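# Unload three sand cores from mould onto plywood

## Task

Remove three sand cores from the mould: the long round-nosed core, plus the two upright bladed cores sitting in the mould half on the robot's right side. Set all three down on the plywood boards next to the mould and release them. The remaining two cores must stay upright in the mould.

## Robot and tools

Robot: two arms, left_arm and right_arm, each with six revolute joints and a parallel two-finger gripper. Joint order inside an arm is always waist (joint1), shoulder (joint2), elbow (joint3), wrist pitch (joint4), wrist yaw (joint5), wrist roll (joint6). Stated ranges in radians: waist -2.618 to 3.054, shoulder 0.000 to 3.142, elbow 0.000 to 3.142, wrist pitch -1.571 to 1.571, wrist yaw -1.571 to 1.571, wrist roll -2.094 to 2.094. True limits may differ from these by up to 0.059 rad either way. A target beyond a limit by more than 0.059 and farther out than the current angle gets the call rejected; otherwise an over-limit target is clipped and the result may say "joint sent to its limit".

Frame: the scene frame has its origin at table-top height, halfway between the nominal arm bases; +x points out over the table, +z up, and left_arm sits on the +y side (this is not the same as image left/right). Calibrated bases: left_arm at (-0.041, +0.329, +0.029) m, right_arm at (-0.052, -0.233, +0.005) m, both turned slightly about z. Gripper fingers point along the gripper's +z and open along its y. end_effector_position is the point between the pads, about 1 cm short of the fingertips; it and end_effector_quat_wxyz are in the scene frame and can be a few cm off, more at long reach.

Command row: every movement argument uses rows of exactly 14 numbers covering both arms, even if one arm stays still: left_arm's six joint angles then its opening, then right_arm's six angles then its opening. Joint numbers are absolute target angles in radians (same scale as Joint positions), not offsets. Opening runs from -1 (closed) to +1 (fully open, pads 0.094 m apart); it is an absolute command. Putting 0 in an arm's opening slot is a real command to half-close, so to keep a gripper unchanged repeat its current Tool commands value. To keep a resting joint still, resend its Joint targets value.

Tools:
- execute_actions(actions, cameras): actions is a list of actions; each action is a list of up to 15 rows, one row per 1/30 s step; a short action repeats its final row to fill 15 steps. Images come back only if actions is [] or cameras names some. An empty list also reports the scene number and extra state.
- move(target, speed, blend, opening_speed, grip_force, blocking, cameras): target is one 14-number row or a list of up to 15 rows (sharing a 10 s budget). All joints travel in sync, so grippers trace curves; nothing is avoided automatically. speed is rad/s for the joint with farthest to go, 0.01 to 12.57, default 0.5, single value or one per target. blend (rad) rounds intermediate corners; 0 stops at each. opening_speed (0.2 or more, per second on the -1..+1 scale) ramps the fingers. grip_force is newtons per pad, 10 to 50, one value or one per arm; it persists, and lower values close slower. blocking=false returns after about 0.5 s while the move runs on; a new move replaces it. The result adds a "move:" line such as done, off_target (resting more than 0.035 rad from target), moving, held or fault, possibly limits=held.
- wait(seconds 0 to 10, cameras): lets time pass with last commands held; a running move continues.
- stop(cameras): brakes the current move.
- zoom_image(camera, region [x0,y0,x1,y1] pixels, at most 504 by 504): closer look at a camera's newest image. Cameras: cam_head_left, cam_head_right, cam_high, cam_low, cam_left_wrist, cam_right_wrist, all 896x504.
- read_manual(section): licence texts only.
- finished_scene(scene): ends the current scene irreversibly; make no other call after it in that reply.

Result lines: Joint positions and Joint velocities give per-arm blocks (rad, rad/s) plus pad gap (m). "within noise" means an arm is still. Joint targets are what joints are currently driven toward. Tool commands are current gripper commands. grip_measured is the measured opening on the command scale, reading up to about 2.5 mm wide when empty and somewhat narrow when squeezing a hard part. Joint torques are raw drive outputs including gravity and offsets; axes 1 to 3 wrap at ±28 N m. "joint command not followed" means the clearance check altered targets. Execute_actions results also list joint angles at sampled steps. MOTOR HOT appears at 75 °C; at 90 °C the arm folds and idles for the rest of the scene.

Motion notes: each step a joint target may lead its measured angle by at most 0.339 rad (waist, shoulder, elbow) or 2.2 rad (wrist joints); targets putting a gripper over 200 mm from its present spot are scaled back. Friction and gravity can leave joints short, especially stretched out. The scene keeps running while you compose replies.

Gripping: below the touch reading, squeeze rises about 1 N per 0.001 of command, then jumps to the force limit; close slowly on fragile parts. To release, command well above grip_measured.

Avoid: dropping parts or releasing them while still moving, slamming or striking the table, fixtures or heavy items, pushing hard, any arm-to-arm contact (including one gripper closing on the other's fingers), strain on the wrist-camera cables (their touches count as the hand's), and anything ending up off the table. Loose objects may get nudged occasionally. Holding loads or stretched poses heats motors.

Each tool is called after "Emit:" by a JSON object that holds its "method" and its "body".

## Session

Emit:
{"method": "execute_actions", "body": {"actions": [], "cameras": ["cam_head_left", "cam_head_right", "cam_high", "cam_right_wrist"]}}

Emit:
{"method": "zoom_image", "body": {"camera": "cam_head_left", "region": [260, 180, 500, 340]}}

Scene clock: 0.00 s.
left_arm: end_effector_position=(+0.2183, +0.2617, +0.3639) grip_measured=+1.000 end_effector_quat_wxyz=(+0.716, -0.179, +0.614, -0.281) | right_arm: end_effector_position=(+0.2261, -0.1367, +0.3456) grip_measured=+1.000 end_effector_quat_wxyz=(+0.692, +0.062, +0.667, +0.269)
Joint positions: left_arm=[-0.501 0.468 0.452 0.218 -0.426 -0.572 0.094] | right_arm=[0.466 0.596 0.57 0.129 0.137 0.448 0.094]
Joint velocities: within noise
Joint torques (N m): no reading
Motor temperatures (°C): left_arm=[23 33 36 28 22 22 25] | right_arm=[25 33 29 28 21 24 21]
Heat: left arm: 36 °C; right arm: 33 °C.
Joint targets: left_arm=[-0.501 0.468 0.458 0.212 -0.426 -0.572] | right_arm=[0.466 0.596 0.580 0.130 0.137 0.448]
Tool commands: left_gripper/opening=+1.0 right_gripper/opening=+1.0
Images, in order (width x height): cam_head_left 896x504, cam_head_right 896x504, cam_high 896x504, cam_right_wrist 896x504.

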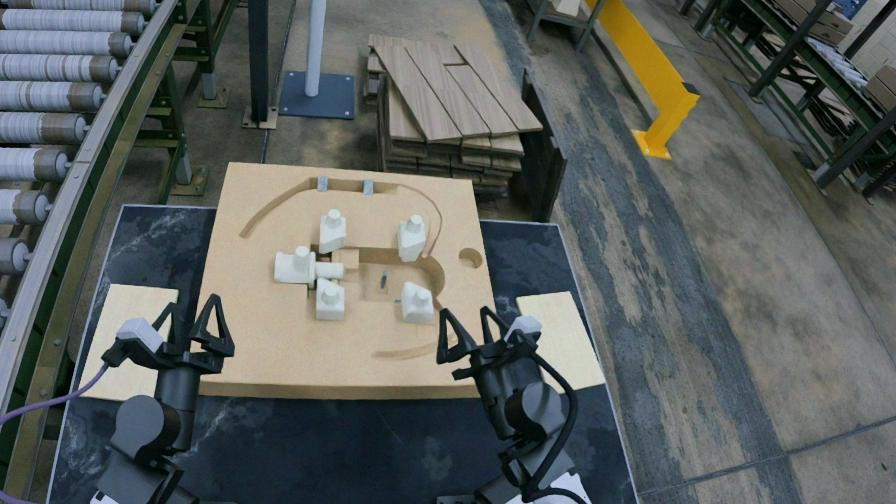

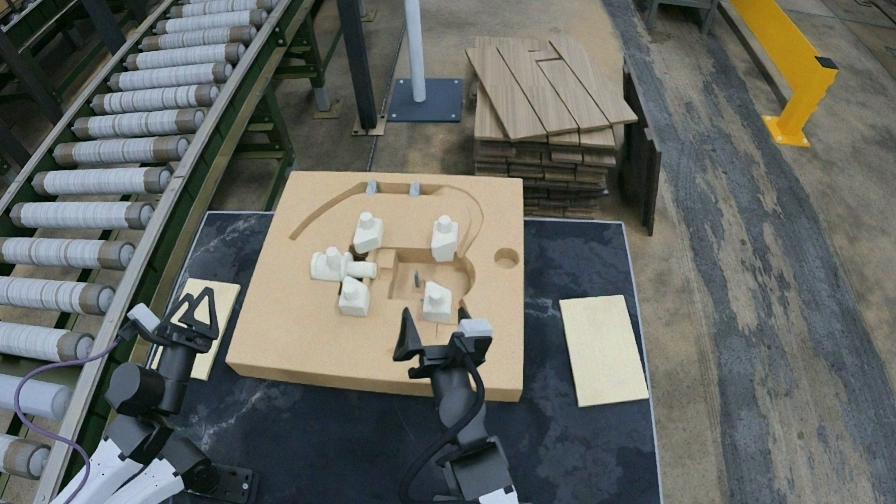

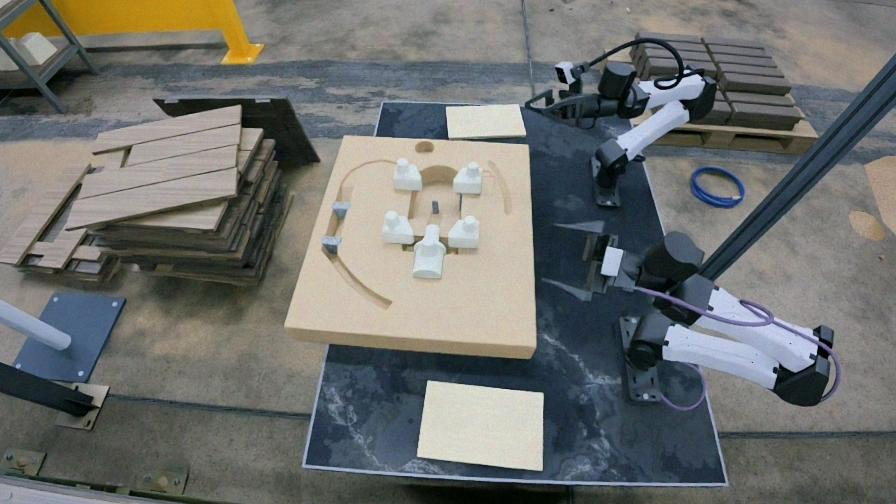

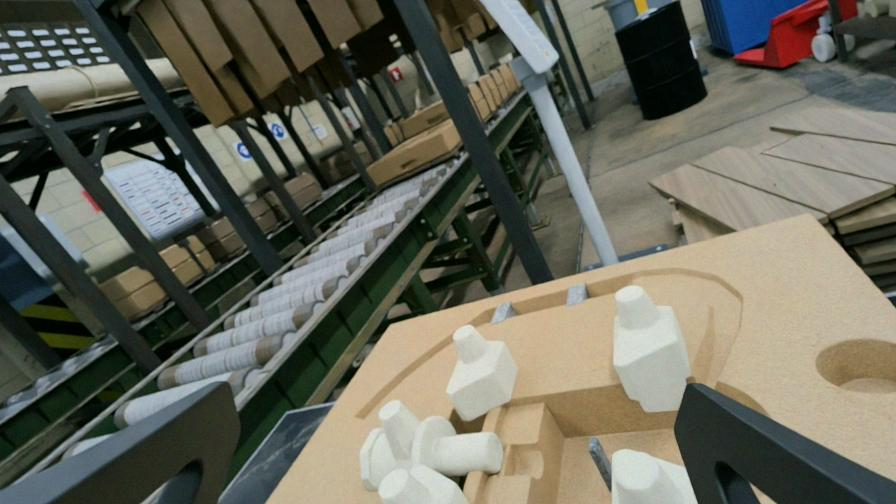

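Scaled by 2.100 from the camera's 896x504 image, which has a finer 1280x720 frame.

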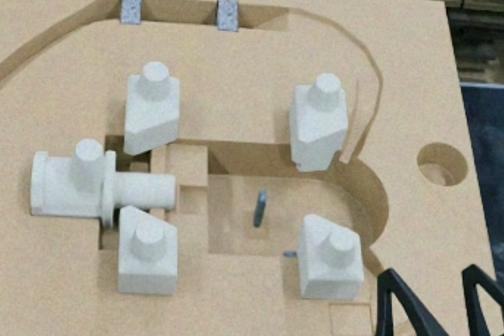

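Emit:
{"method": "move", "body": {"target": [-0.505, 2.07, 1.94, -0.803, -0.31, -0.405, 0.3, 0.351, 1.789, 1.727, -1.038, 0.124, 0.255, 0.2], "speed": 1.0, "cameras": ["cam_left_wrist", "cam_right_wrist"]}}

Scene clock: 21.13 s.
left_arm: end_effector_position=(+0.4509, +0.1078, +0.2029) grip_measured=+0.302 end_effector_quat_wxyz=(+0.340, +0.001, +0.940, -0.002) | right_arm: end_effector_position=(+0.3689, -0.1250, +0.1955) grip_measured=+0.202 end_effector_quat_wxyz=(+0.236, -0.004, +0.972, +0.001)
Joint positions: left_arm=[-0.501 2.064 1.91 -0.791 -0.322 -0.417 0.061] | right_arm=[0.356 1.782 1.699 -1.029 0.135 0.267 0.056]
Joint torques (N m): left_arm=[-0.54 -10.24 10.92 1.39 0.04 0.11] | right_arm=[-0.14 -8.96 8.25 1 -0.05 -0.2]
Motor temperatures (°C): left_arm=[23 34 41 32 22 22 25] | right_arm=[25 32 33 33 21 24 21]
Heat: left arm: 41 °C; right arm: 33 °C.
Joint targets: left_arm=[-0.505 2.070 1.940 -0.803 -0.310 -0.405] | right_arm=[0.351 1.789 1.727 -1.038 0.124 0.255]
move: done
Images, in order (width x height): cam_left_wrist 896x504, cam_right_wrist 896x504.

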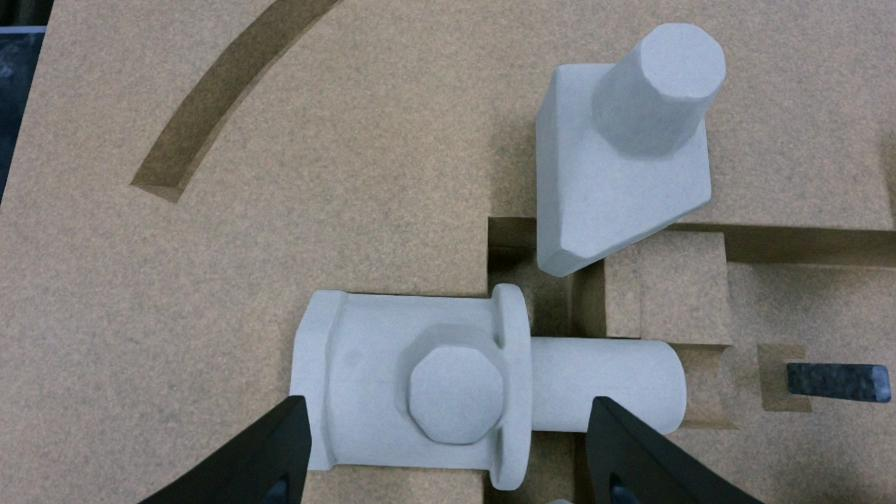

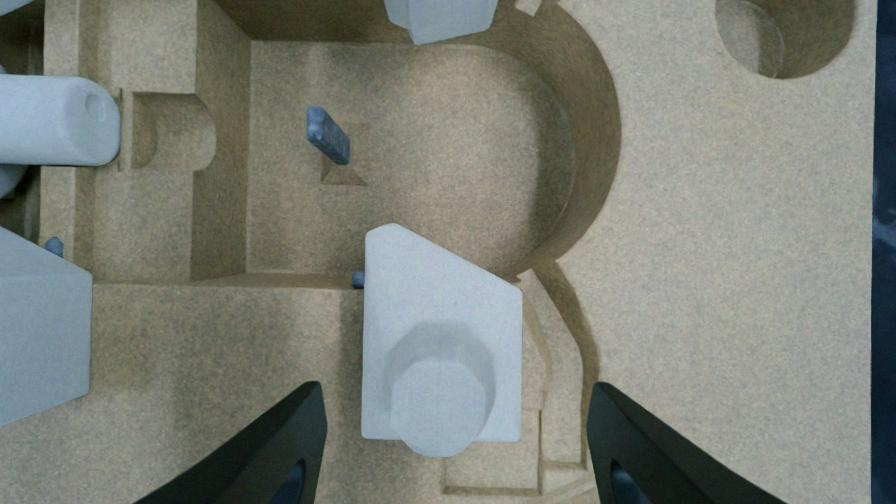

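Emit:
{"method": "move", "body": {"target": [[-0.490, 2.121, 1.757, -0.61, -0.28, -0.378, 0.4, 0.368, 1.742, 1.474, -0.80, 0.13, 0.285, 0.2],[-0.490, 2.121, 1.757, -0.61, -0.28, -0.378, -0.6, 0.368, 1.742, 1.474, -0.80, 0.13, 0.285, -0.5]], "speed": 0.3, "opening_speed": 0.8, "grip_force": [40, 35], "cameras": ["cam_left_wrist", "cam_right_wrist"]}}

Scene clock: 43.30 s.
left_arm: end_effector_position=(+0.4573, +0.1014, +0.1492) grip_measured=-0.049 end_effector_quat_wxyz=(+0.331, +0.017, +0.944, -0.008) | right_arm: end_effector_position=(+0.3698, -0.1208, +0.1479) grip_measured=-0.269 end_effector_quat_wxyz=(+0.243, -0.005, +0.970, +0.006)
Joint positions: left_arm=[-0.495 2.107 1.773 -0.619 -0.29 -0.389 0.045] | right_arm=[0.364 1.764 1.482 -0.814 0.133 0.271 0.034]
Joint torques (N m): left_arm=[0.38 -9.95 6.78 1.58 0.03 0.12] | right_arm=[0.59 -11.95 5.72 1.26 0.06 0.09]
Motor temperatures (°C): left_arm=[23 43 45 32 22 22 25] | right_arm=[25 37 34 32 21 24 21]
Heat: left arm: 45 °C; right arm: 37 °C.
Joint targets: left_arm=[-0.490 2.121 1.757 -0.610 -0.280 -0.378] | right_arm=[0.368 1.742 1.474 -0.800 0.130 0.285]
grip_force (N): 40, 35
move: done
Images, in order (width x height): cam_left_wrist 896x504, cam_right_wrist 896x504.

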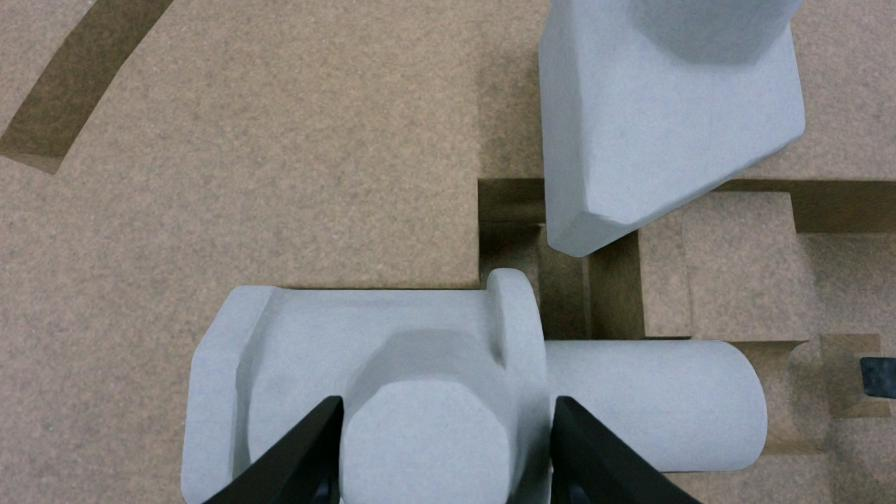

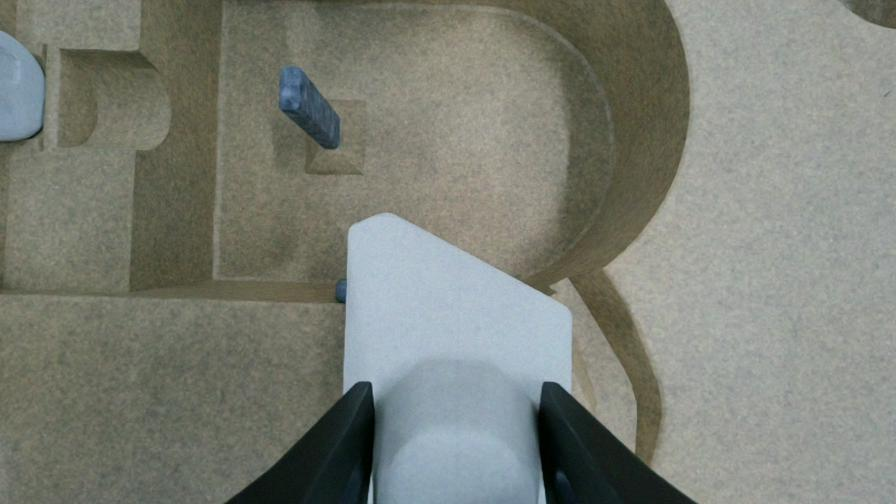

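Emit:
{"method": "move", "body": {"target": [[-0.49, 2.088, 1.955, -0.75, -0.31, -0.38, -0.6, 0.368, 1.746, 1.62, -0.94, 0.13, 0.285, -0.5],[-0.49, 2.065, 2.23, -0.93, -0.34, -0.38, -0.6, 0.368, 1.772, 1.81, -1.09, 0.13, 0.285, -0.5],[-0.15, 2.065, 2.23, -0.93, -0.36, -0.40, -0.6, -0.35, 1.772, 1.81, -1.09, 0.0, 0.0, -0.5],[0.232, 1.60, 1.38, -0.84, -0.62, -0.872, -0.6, -0.455, 1.825, 0.72, 0.885, 0.0, 0.0, -0.5]], "speed": [0.2, 0.3, 0.6, 0.8], "blend": [0.03, 0.06, 0.08, 0], "cameras": ["cam_left_wrist", "cam_right_wrist", "cam_low", "cam_high"]}}

Scene clock: 67.03 s.
left_arm: end_effector_position=(+0.3108, +0.4931, +0.1847) grip_measured=-0.053 end_effector_quat_wxyz=(+0.255, -0.525, +0.790, +0.187) | right_arm: end_effector_position=(+0.3723, -0.4662, +0.1007) grip_measured=-0.271 end_effector_quat_wxyz=(+0.564, +0.208, +0.786, -0.144)
Joint positions: left_arm=[0.231 1.66 1.371 -0.903 -0.534 -0.861 0.044] | right_arm=[-0.449 1.827 0.713 0.786 0.008 0.011 0.034]
Joint torques (N m): left_arm=[-0.01 -12.29 8.57 1.66 -1.15 -0.11] | right_arm=[-0.14 -9.22 5.75 2.84 -0.11 -0.17]
Motor temperatures (°C): left_arm=[23 48 43 33 23 22 26] | right_arm=[25 40 36 33 21 24 22]
Heat: left arm: 48 °C; right arm: 40 °C.
Joint targets: left_arm=[0.232 1.600 1.380 -0.840 -0.620 -0.872] | right_arm=[-0.455 1.825 0.720 0.885 0.000 0.000]
grip_force (N): 40, 35
move: off_target (left_arm, right_arm); left_arm: the wrist yaw is farthest, 0.086 rad from its target; right_arm: the wrist pitch is farthest, 0.099 rad from its target
Images, in order (width x height): cam_high 896x504, cam_low 896x504, cam_left_wrist 896x504, cam_right_wrist 896x504.

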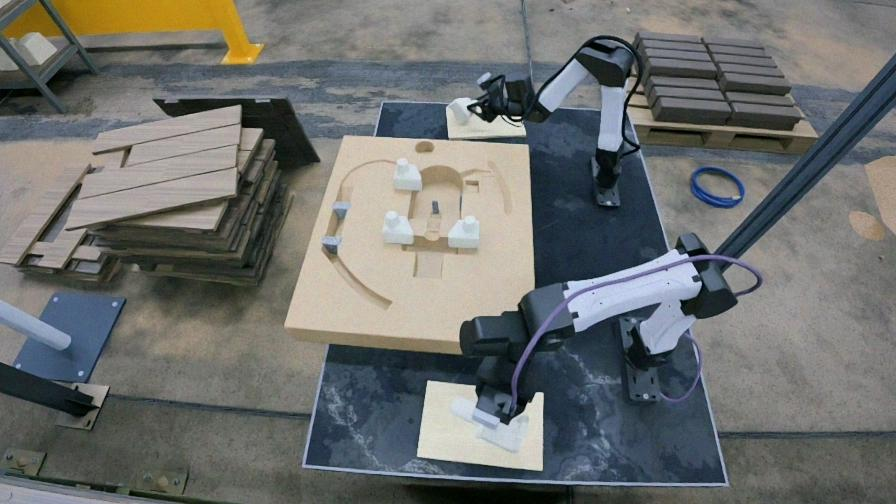

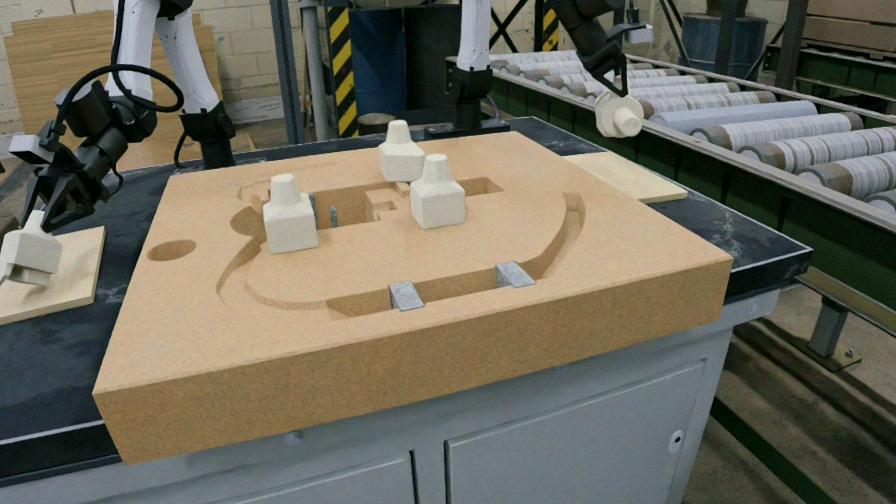

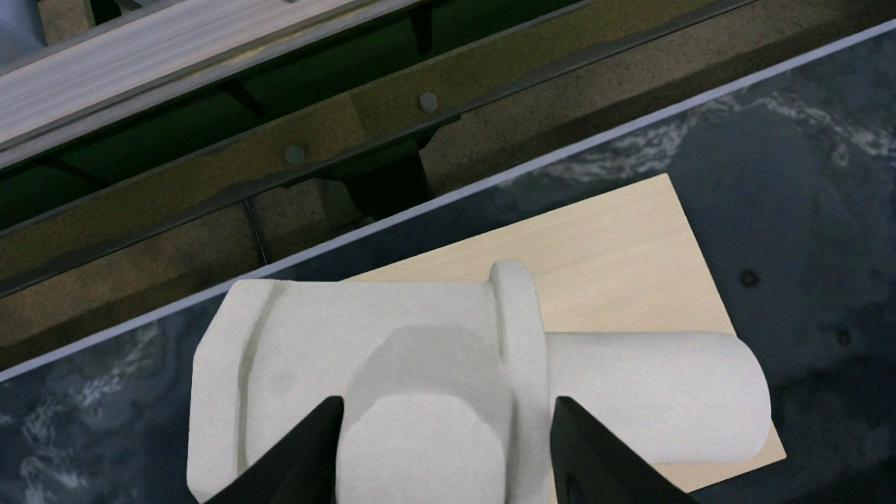

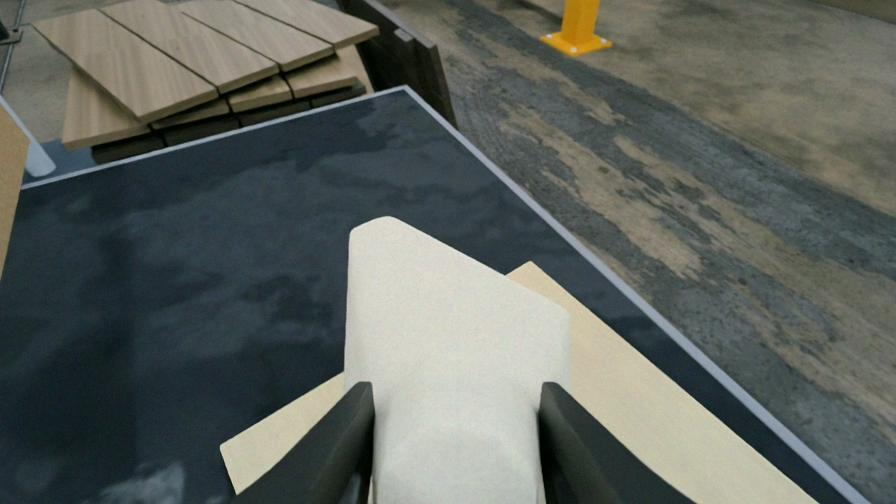

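Emit:
{"method": "move", "body": {"target": [[0.232, 1.625, 1.10, -0.515, -0.63, -0.88, -0.6, -0.455, 1.86, 0.685, 0.96, 0.0, 0.0, -0.5],[0.232, 1.645, 1.035, -0.455, -0.63, -0.88, -0.6, -0.455, 1.89, 0.645, 1.02, 0.0, 0.0, -0.5]], "speed": [0.25, 0.1], "blend": [0.02, 0], "cameras": ["cam_left_wrist", "cam_right_wrist", "cam_low"]}}

Emit:
{"method": "zoom_image", "body": {"camera": "cam_low", "region": [0, 160, 180, 340]}}

Scene clock: 82.60 s.
left_arm: end_effector_position=(+0.3012, +0.4968, +0.1122) grip_measured=-0.054 end_effector_quat_wxyz=(+0.284, -0.533, +0.774, +0.193) | right_arm: end_effector_position=(+0.3657, -0.4625, +0.0885) grip_measured=-0.271 end_effector_quat_wxyz=(+0.581, +0.203, +0.774, -0.149)
Joint positions: left_arm=[0.231 1.657 1.041 -0.523 -0.571 -0.87 0.044] | right_arm=[-0.449 1.883 0.645 0.955 0.008 0.009 0.034]
Joint torques (N m): left_arm=[-0.03 -7.94 6.95 1.78 -0.87 -0.07] | right_arm=[-0.17 -8.49 4.74 2.53 -0.12 -0.14]
Motor temperatures (°C): left_arm=[23 53 44 33 24 22 26] | right_arm=[25 41 35 42 21 24 22]
Heat: left arm: 53 °C; right arm: 42 °C.
Joint targets: left_arm=[0.232 1.645 1.035 -0.455 -0.630 -0.880] | right_arm=[-0.455 1.890 0.645 1.020 0.000 0.000]
grip_force (N): 40, 35
move: off_target (left_arm, right_arm); left_arm: the wrist pitch is farthest, 0.068 rad from its target; right_arm: the wrist pitch is farthest, 0.065 rad from its target
Images, in order (width x height): cam_low 896x504, cam_left_wrist 896x504, cam_right_wrist 896x504.

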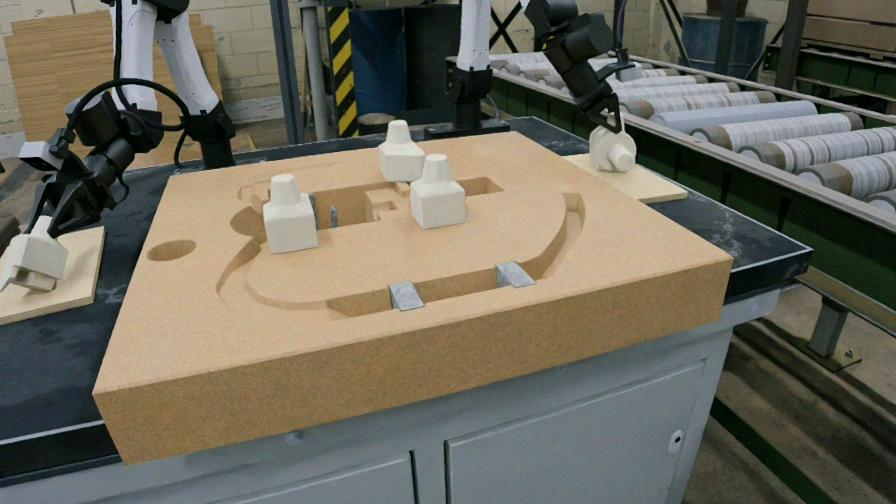

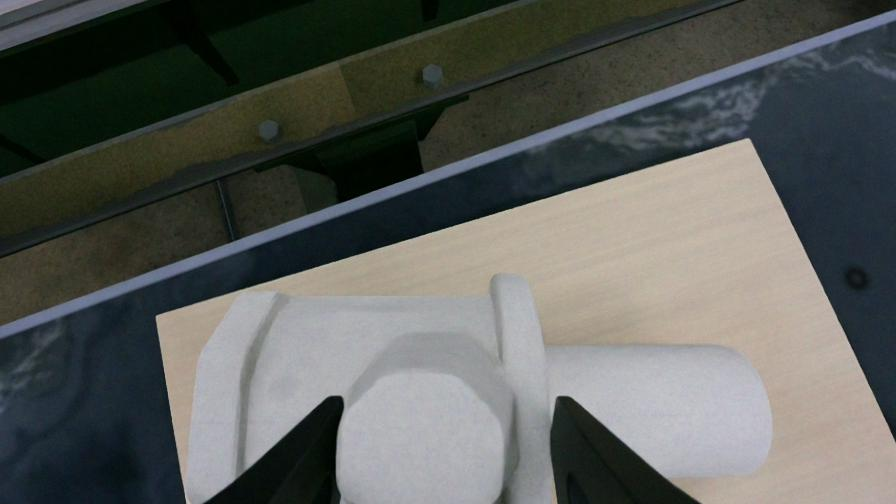

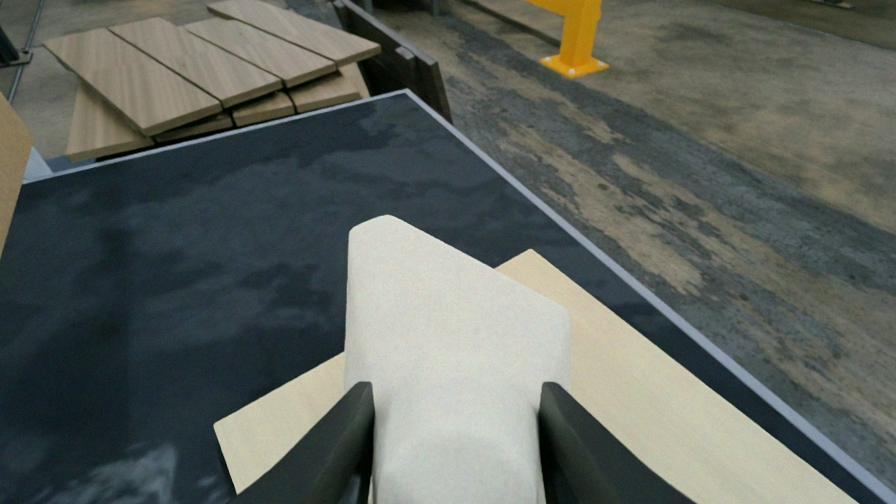

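Scaled by 2.800 from the camera's 896x504 image, which has a finer 1280x720 frame.

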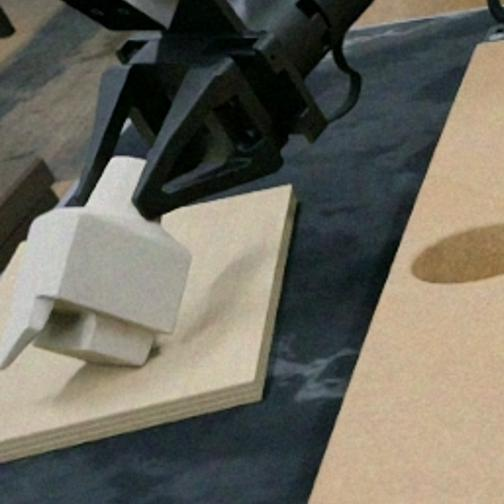

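Emit:
{"method": "move", "body": {"target": [[0.232, 1.655, 1.025, -0.45, -0.62, -0.87, -0.3, -0.455, 1.93, 0.588, 0.95, 0.0, 0.0, -0.5],[0.232, 1.655, 1.025, -0.455, -0.61, -0.865, -0.3, -0.455, 1.955, 0.585, 0.915, 0.0, 0.0, -0.5]], "speed": [0.08, 0.06], "blend": [0.01, 0], "grip_force": 10, "cameras": ["cam_left_wrist", "cam_right_wrist", "cam_low"]}}

Emit:
{"method": "zoom_image", "body": {"camera": "cam_low", "region": [0, 160, 180, 340]}}

Emit:
{"method": "zoom_image", "body": {"camera": "cam_low", "region": [500, 60, 760, 260]}}

Scene clock: 93.47 s.
left_arm: end_effector_position=(+0.3012, +0.4969, +0.1120) grip_measured=-0.031 end_effector_quat_wxyz=(+0.286, -0.532, +0.773, +0.195) | right_arm: end_effector_position=(+0.3503, -0.4541, +0.0490) grip_measured=-0.257 end_effector_quat_wxyz=(+0.545, +0.207, +0.800, -0.142)
Joint positions: left_arm=[0.229 1.657 1.036 -0.516 -0.576 -0.87 0.046] | right_arm=[-0.449 1.937 0.591 0.973 0.008 0.001 0.035]
Joint torques (N m): left_arm=[0.17 -7.16 6.46 1.74 -0.62 0.07] | right_arm=[-0.13 -6.95 3.96 1.32 -0.11 -0.07]
Heat: left arm: 50 °C; right arm: 41 °C.
Joint targets: left_arm=[0.232 1.655 1.025 -0.455 -0.610 -0.865] | right_arm=[-0.455 1.955 0.585 0.915 0.000 0.000]
grip_force (N): 10, 10
move: off_target (left_arm, right_arm); blend cut to 0 rad at target 1; left_arm: the wrist pitch is farthest, 0.061 rad from its target; right_arm: the wrist pitch is farthest, 0.058 rad from its target
Images, in order (width x height): cam_low 896x504, cam_left_wrist 896x504, cam_right_wrist 896x504.

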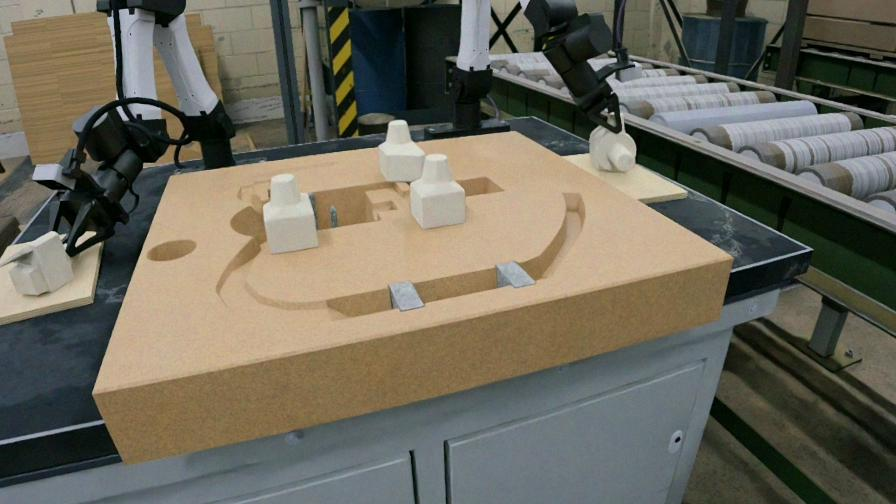

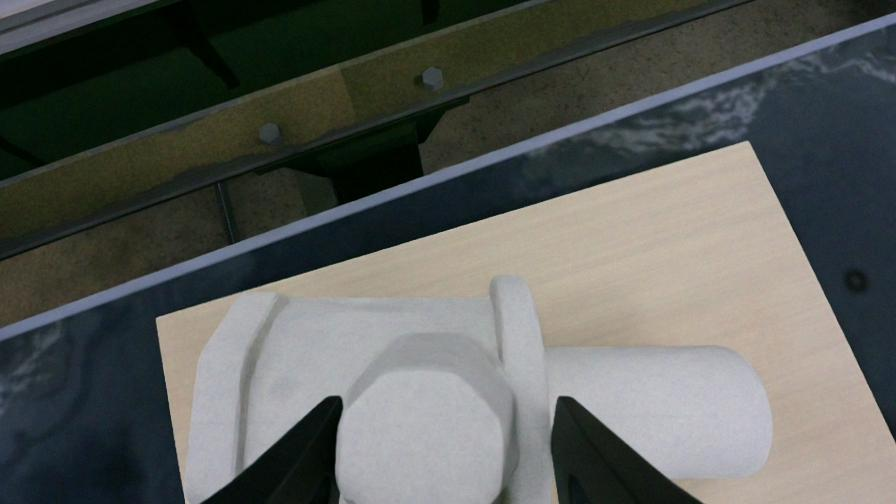

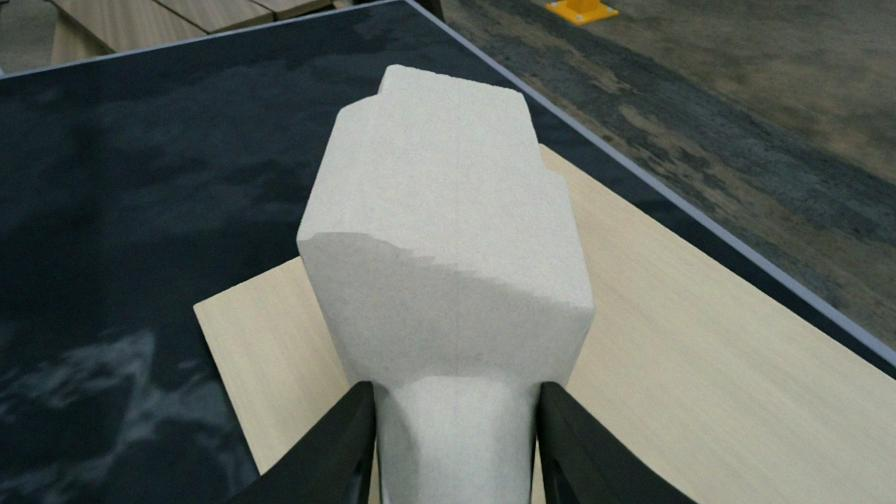

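Scaled by 2.800 from the camera's 896x504 image, which has a finer 1280x720 frame.

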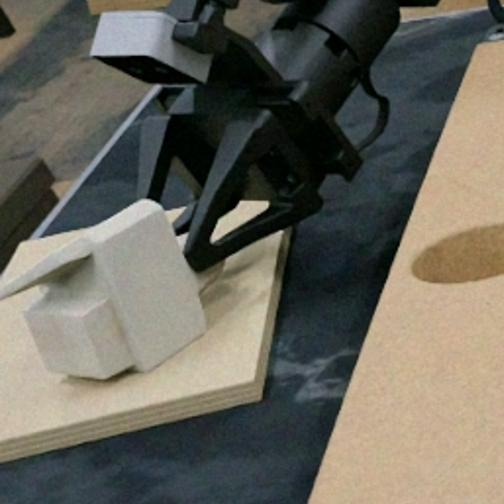

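Scaled by 1.938 from the camera's 896x504 image, which has a finer 1280x720 frame.

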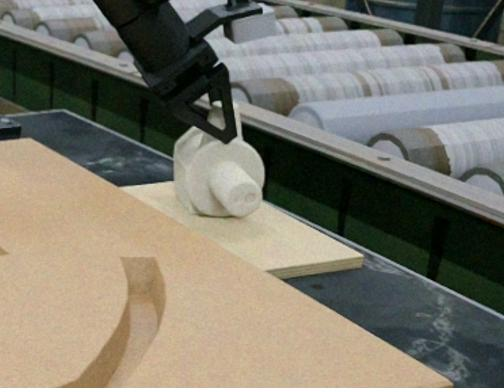

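Emit:
{"method": "move", "body": {"target": [[0.232, 1.655, 1.03, -0.50, -0.59, -0.867, -0.3, -0.455, 1.945, 0.588, 0.955, 0.0, 0.0, -0.5],[0.232, 1.655, 1.03, -0.50, -0.59, -0.867, 0.4, -0.455, 1.945, 0.588, 0.955, 0.0, 0.0, 0.15],[0.232, 1.645, 1.20, -0.68, -0.58, -0.868, 0.4, -0.455, 1.535, 0.41, 0.74, 0.0, 0.0, 0.15],[0.232, 1.60, 1.5, -0.95, -0.55, -0.87, 0.4, 0.277, 1.87, 1.53, -0.225, 0.177, 0.119, 0.15]], "speed": [0.1, 0.1, 0.35, 0.8], "blend": [0, 0, 0.04, 0], "opening_speed": 0.6, "grip_force": 35, "cameras": ["cam_left_wrist", "cam_right_wrist", "cam_low", "cam_head_right"]}}

Scene clock: 115.73 s.
left_arm: end_effector_position=(+0.3191, +0.4980, +0.2339) grip_measured=+0.399 end_effector_quat_wxyz=(+0.306, -0.535, +0.767, +0.178) | right_arm: end_effector_position=(+0.4919, -0.1349, +0.2120) grip_measured=+0.148 end_effector_quat_wxyz=(+0.484, -0.016, +0.875, +0.007)
Joint positions: left_arm=[0.229 1.618 1.473 -0.938 -0.56 -0.87 0.066] | right_arm=[0.282 1.855 1.505 -0.219 0.168 0.104 0.054]
Joint torques (N m): left_arm=[0.29 -8.49 10.37 1.14 -0.14 0.02] | right_arm=[-0.08 -9.66 8.85 1.69 0.08 0.08]
Motor temperatures (°C): left_arm=[23 46 42 34 23 22 25] | right_arm=[25 39 34 37 21 24 22]
Heat: left arm: 46 °C; right arm: 39 °C.
Joint targets: left_arm=[0.232 1.600 1.500 -0.950 -0.550 -0.870] | right_arm=[0.277 1.870 1.530 -0.225 0.177 0.119]
grip_force (N): 35, 35
move: done
Images, in order (width x height): cam_head_right 896x504, cam_low 896x504, cam_left_wrist 896x504, cam_right_wrist 896x504.

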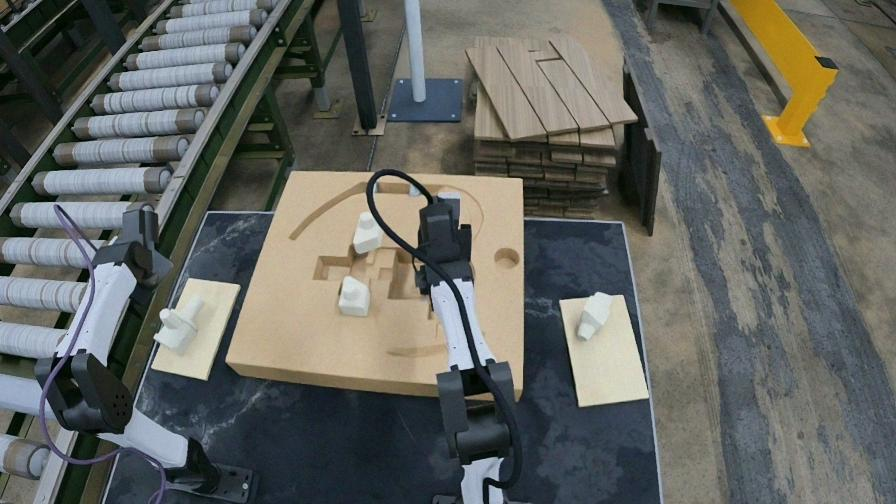

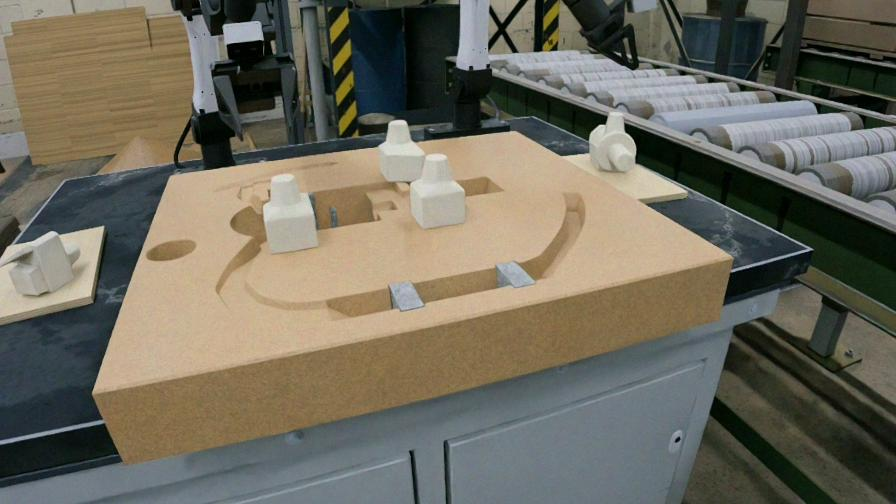

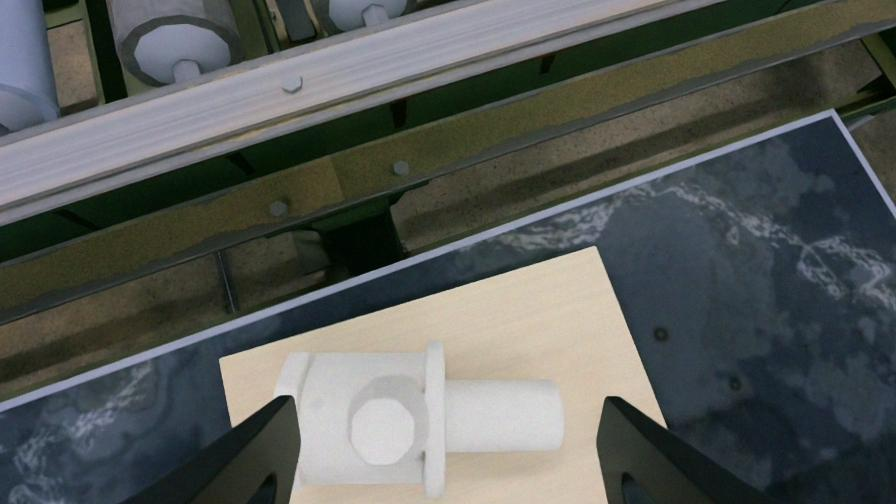

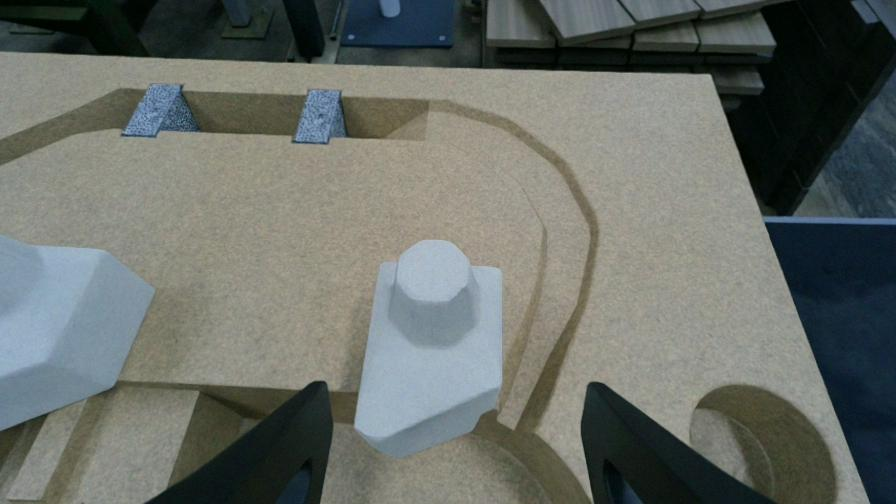

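Emit:
{"method": "move", "body": {"target": [[0.232, 1.60, 1.5, -0.95, -0.55, -0.87, 0.4, 0.268, 2.163, 1.722, -0.113, 0.19, 0.127, 0.15],[0.232, 1.60, 1.5, -0.95, -0.55, -0.87, 0.4, 0.268, 2.163, 1.722, -0.113, 0.19, 0.127, -0.55]], "speed": [0.25, 0.1], "opening_speed": 0.7, "cameras": ["cam_right_wrist"]}}

Scene clock: 130.13 s.
left_arm: end_effector_position=(+0.3191, +0.4980, +0.2339) grip_measured=+0.399 end_effector_quat_wxyz=(+0.306, -0.535, +0.767, +0.178) | right_arm: end_effector_position=(+0.5547, -0.1275, +0.1502) grip_measured=-0.266 end_effector_quat_wxyz=(+0.477, -0.005, +0.879, +0.000)
Joint positions: left_arm=[0.229 1.618 1.473 -0.939 -0.56 -0.87 0.066] | right_arm=[0.274 2.148 1.693 -0.132 0.182 0.114 0.034]
Joint torques (N m): left_arm=[0.21 -8.47 10.47 1.1 -0.12 0.02] | right_arm=[-0.08 -12.49 8.91 1.93 0.16 0.07]
Heat: left arm: 46 °C; right arm: 40 °C.
Joint targets: left_arm=[0.232 1.600 1.500 -0.950 -0.550 -0.870] | right_arm=[0.268 2.163 1.722 -0.113 0.190 0.127]
grip_force (N): 35, 35
move: done
Images, in order (width x height): cam_right_wrist 896x504.

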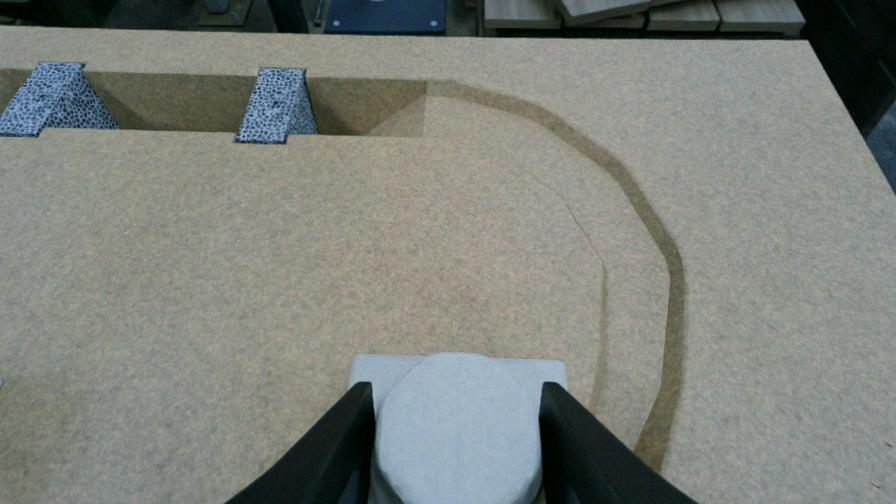

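Emit:
{"method": "move", "body": {"target": [[0.232, 1.60, 1.5, -0.95, -0.55, -0.87, 0.4, 0.268, 2.150, 1.825, -0.222, 0.19, 0.127, -0.55],[0.232, 1.60, 1.5, -0.95, -0.55, -0.87, 0.4, 0.268, 2.145, 1.955, -0.355, 0.19, 0.127, -0.55],[0.232, 1.60, 1.5, -0.95, -0.55, -0.87, 0.4, -0.36, 2.150, 2.215, -0.78, 0.0, 0.0, -0.55],[0.232, 1.60, 1.5, -0.95, -0.55, -0.87, 0.4, -0.65, 2.105, 2.185, -1.365, 0.0, 0.0, -0.55],[0.232, 1.60, 1.5, -0.95, -0.55, -0.87, 0.4, -0.64, 2.245, 2.094, -1.28, 0.0, 0.0, -0.55],[0.232, 1.60, 1.5, -0.95, -0.55, -0.87, 0.4, -0.64, 2.310, 2.12, -1.28, 0.0, 0.0, -0.55]], "speed": [0.15, 0.3, 0.7, 0.7, 0.3, 0.1], "blend": [0.03, 0.05, 0.1, 0.04, 0.02, 0], "cameras": ["cam_right_wrist", "cam_high", "cam_low"]}}

Emit:
{"method": "zoom_image", "body": {"camera": "cam_high", "region": [400, 40, 600, 180]}}

Scene clock: 154.43 s.
left_arm: end_effector_position=(+0.3191, +0.4980, +0.2339) grip_measured=+0.399 end_effector_quat_wxyz=(+0.306, -0.535, +0.767, +0.178) | right_arm: end_effector_position=(+0.3052, -0.5329, +0.0742) grip_measured=-0.268 end_effector_quat_wxyz=(+0.031, +0.346, +0.937, -0.016)
Joint positions: left_arm=[0.229 1.618 1.473 -0.939 -0.56 -0.87 0.066] | right_arm=[-0.645 2.304 2.091 -1.29 0.01 0.012 0.034]
Joint torques (N m): left_arm=[0.2 -8.47 10.4 1.09 -0.14 0.01] | right_arm=[0.83 -13.48 7.86 0.53 -0.1 -0.18]
Motor temperatures (°C): left_arm=[23 45 49 32 23 22 25] | right_arm=[25 43 37 40 21 24 22]
Heat: left arm: 49 °C; right arm: 43 °C.
Joint targets: left_arm=[0.232 1.600 1.500 -0.950 -0.550 -0.870] | right_arm=[-0.640 2.310 2.120 -1.280 0.000 0.000]
grip_force (N): 35, 35
move: done
Images, in order (width x height): cam_high 896x504, cam_low 896x504, cam_right_wrist 896x504.

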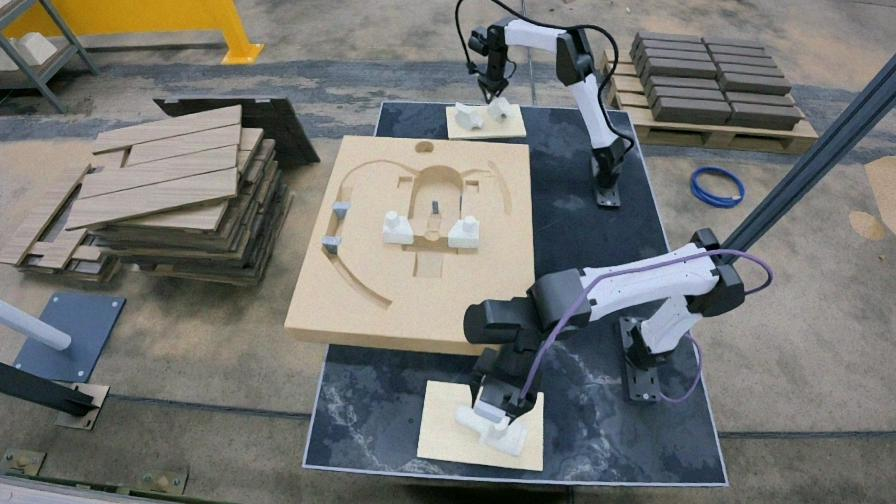

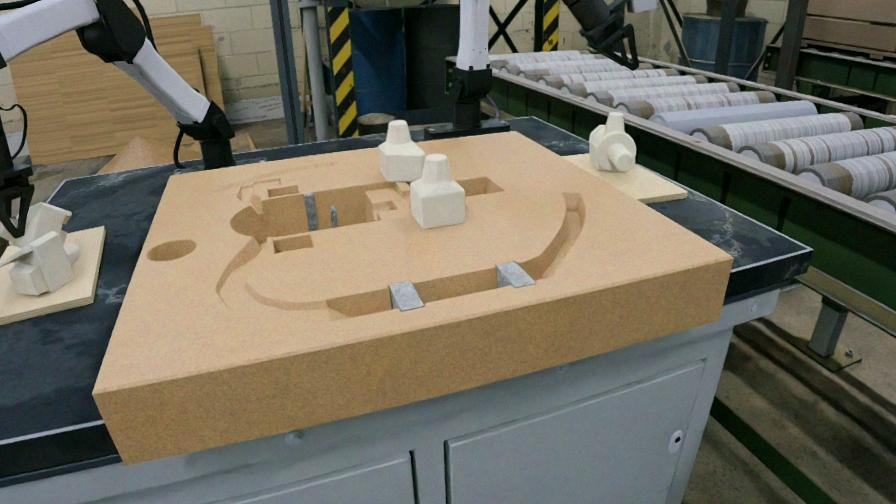

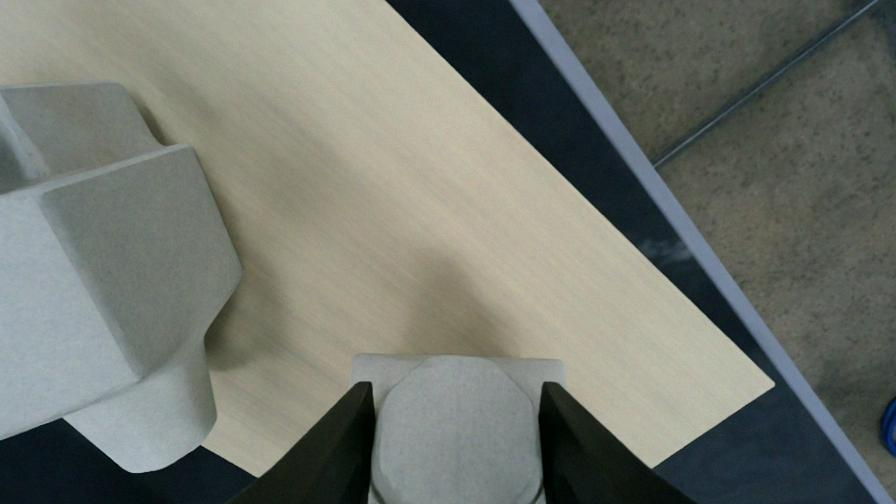

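Scaled by 2.520 from the camera's 896x504 image, which has a finer 1280x720 frame.

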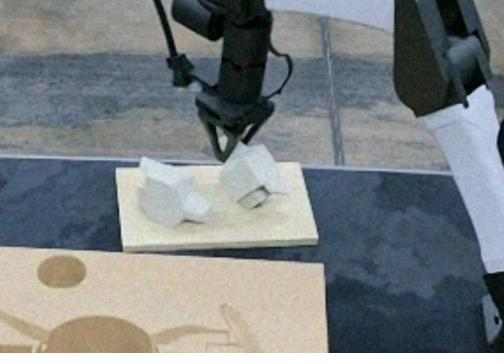

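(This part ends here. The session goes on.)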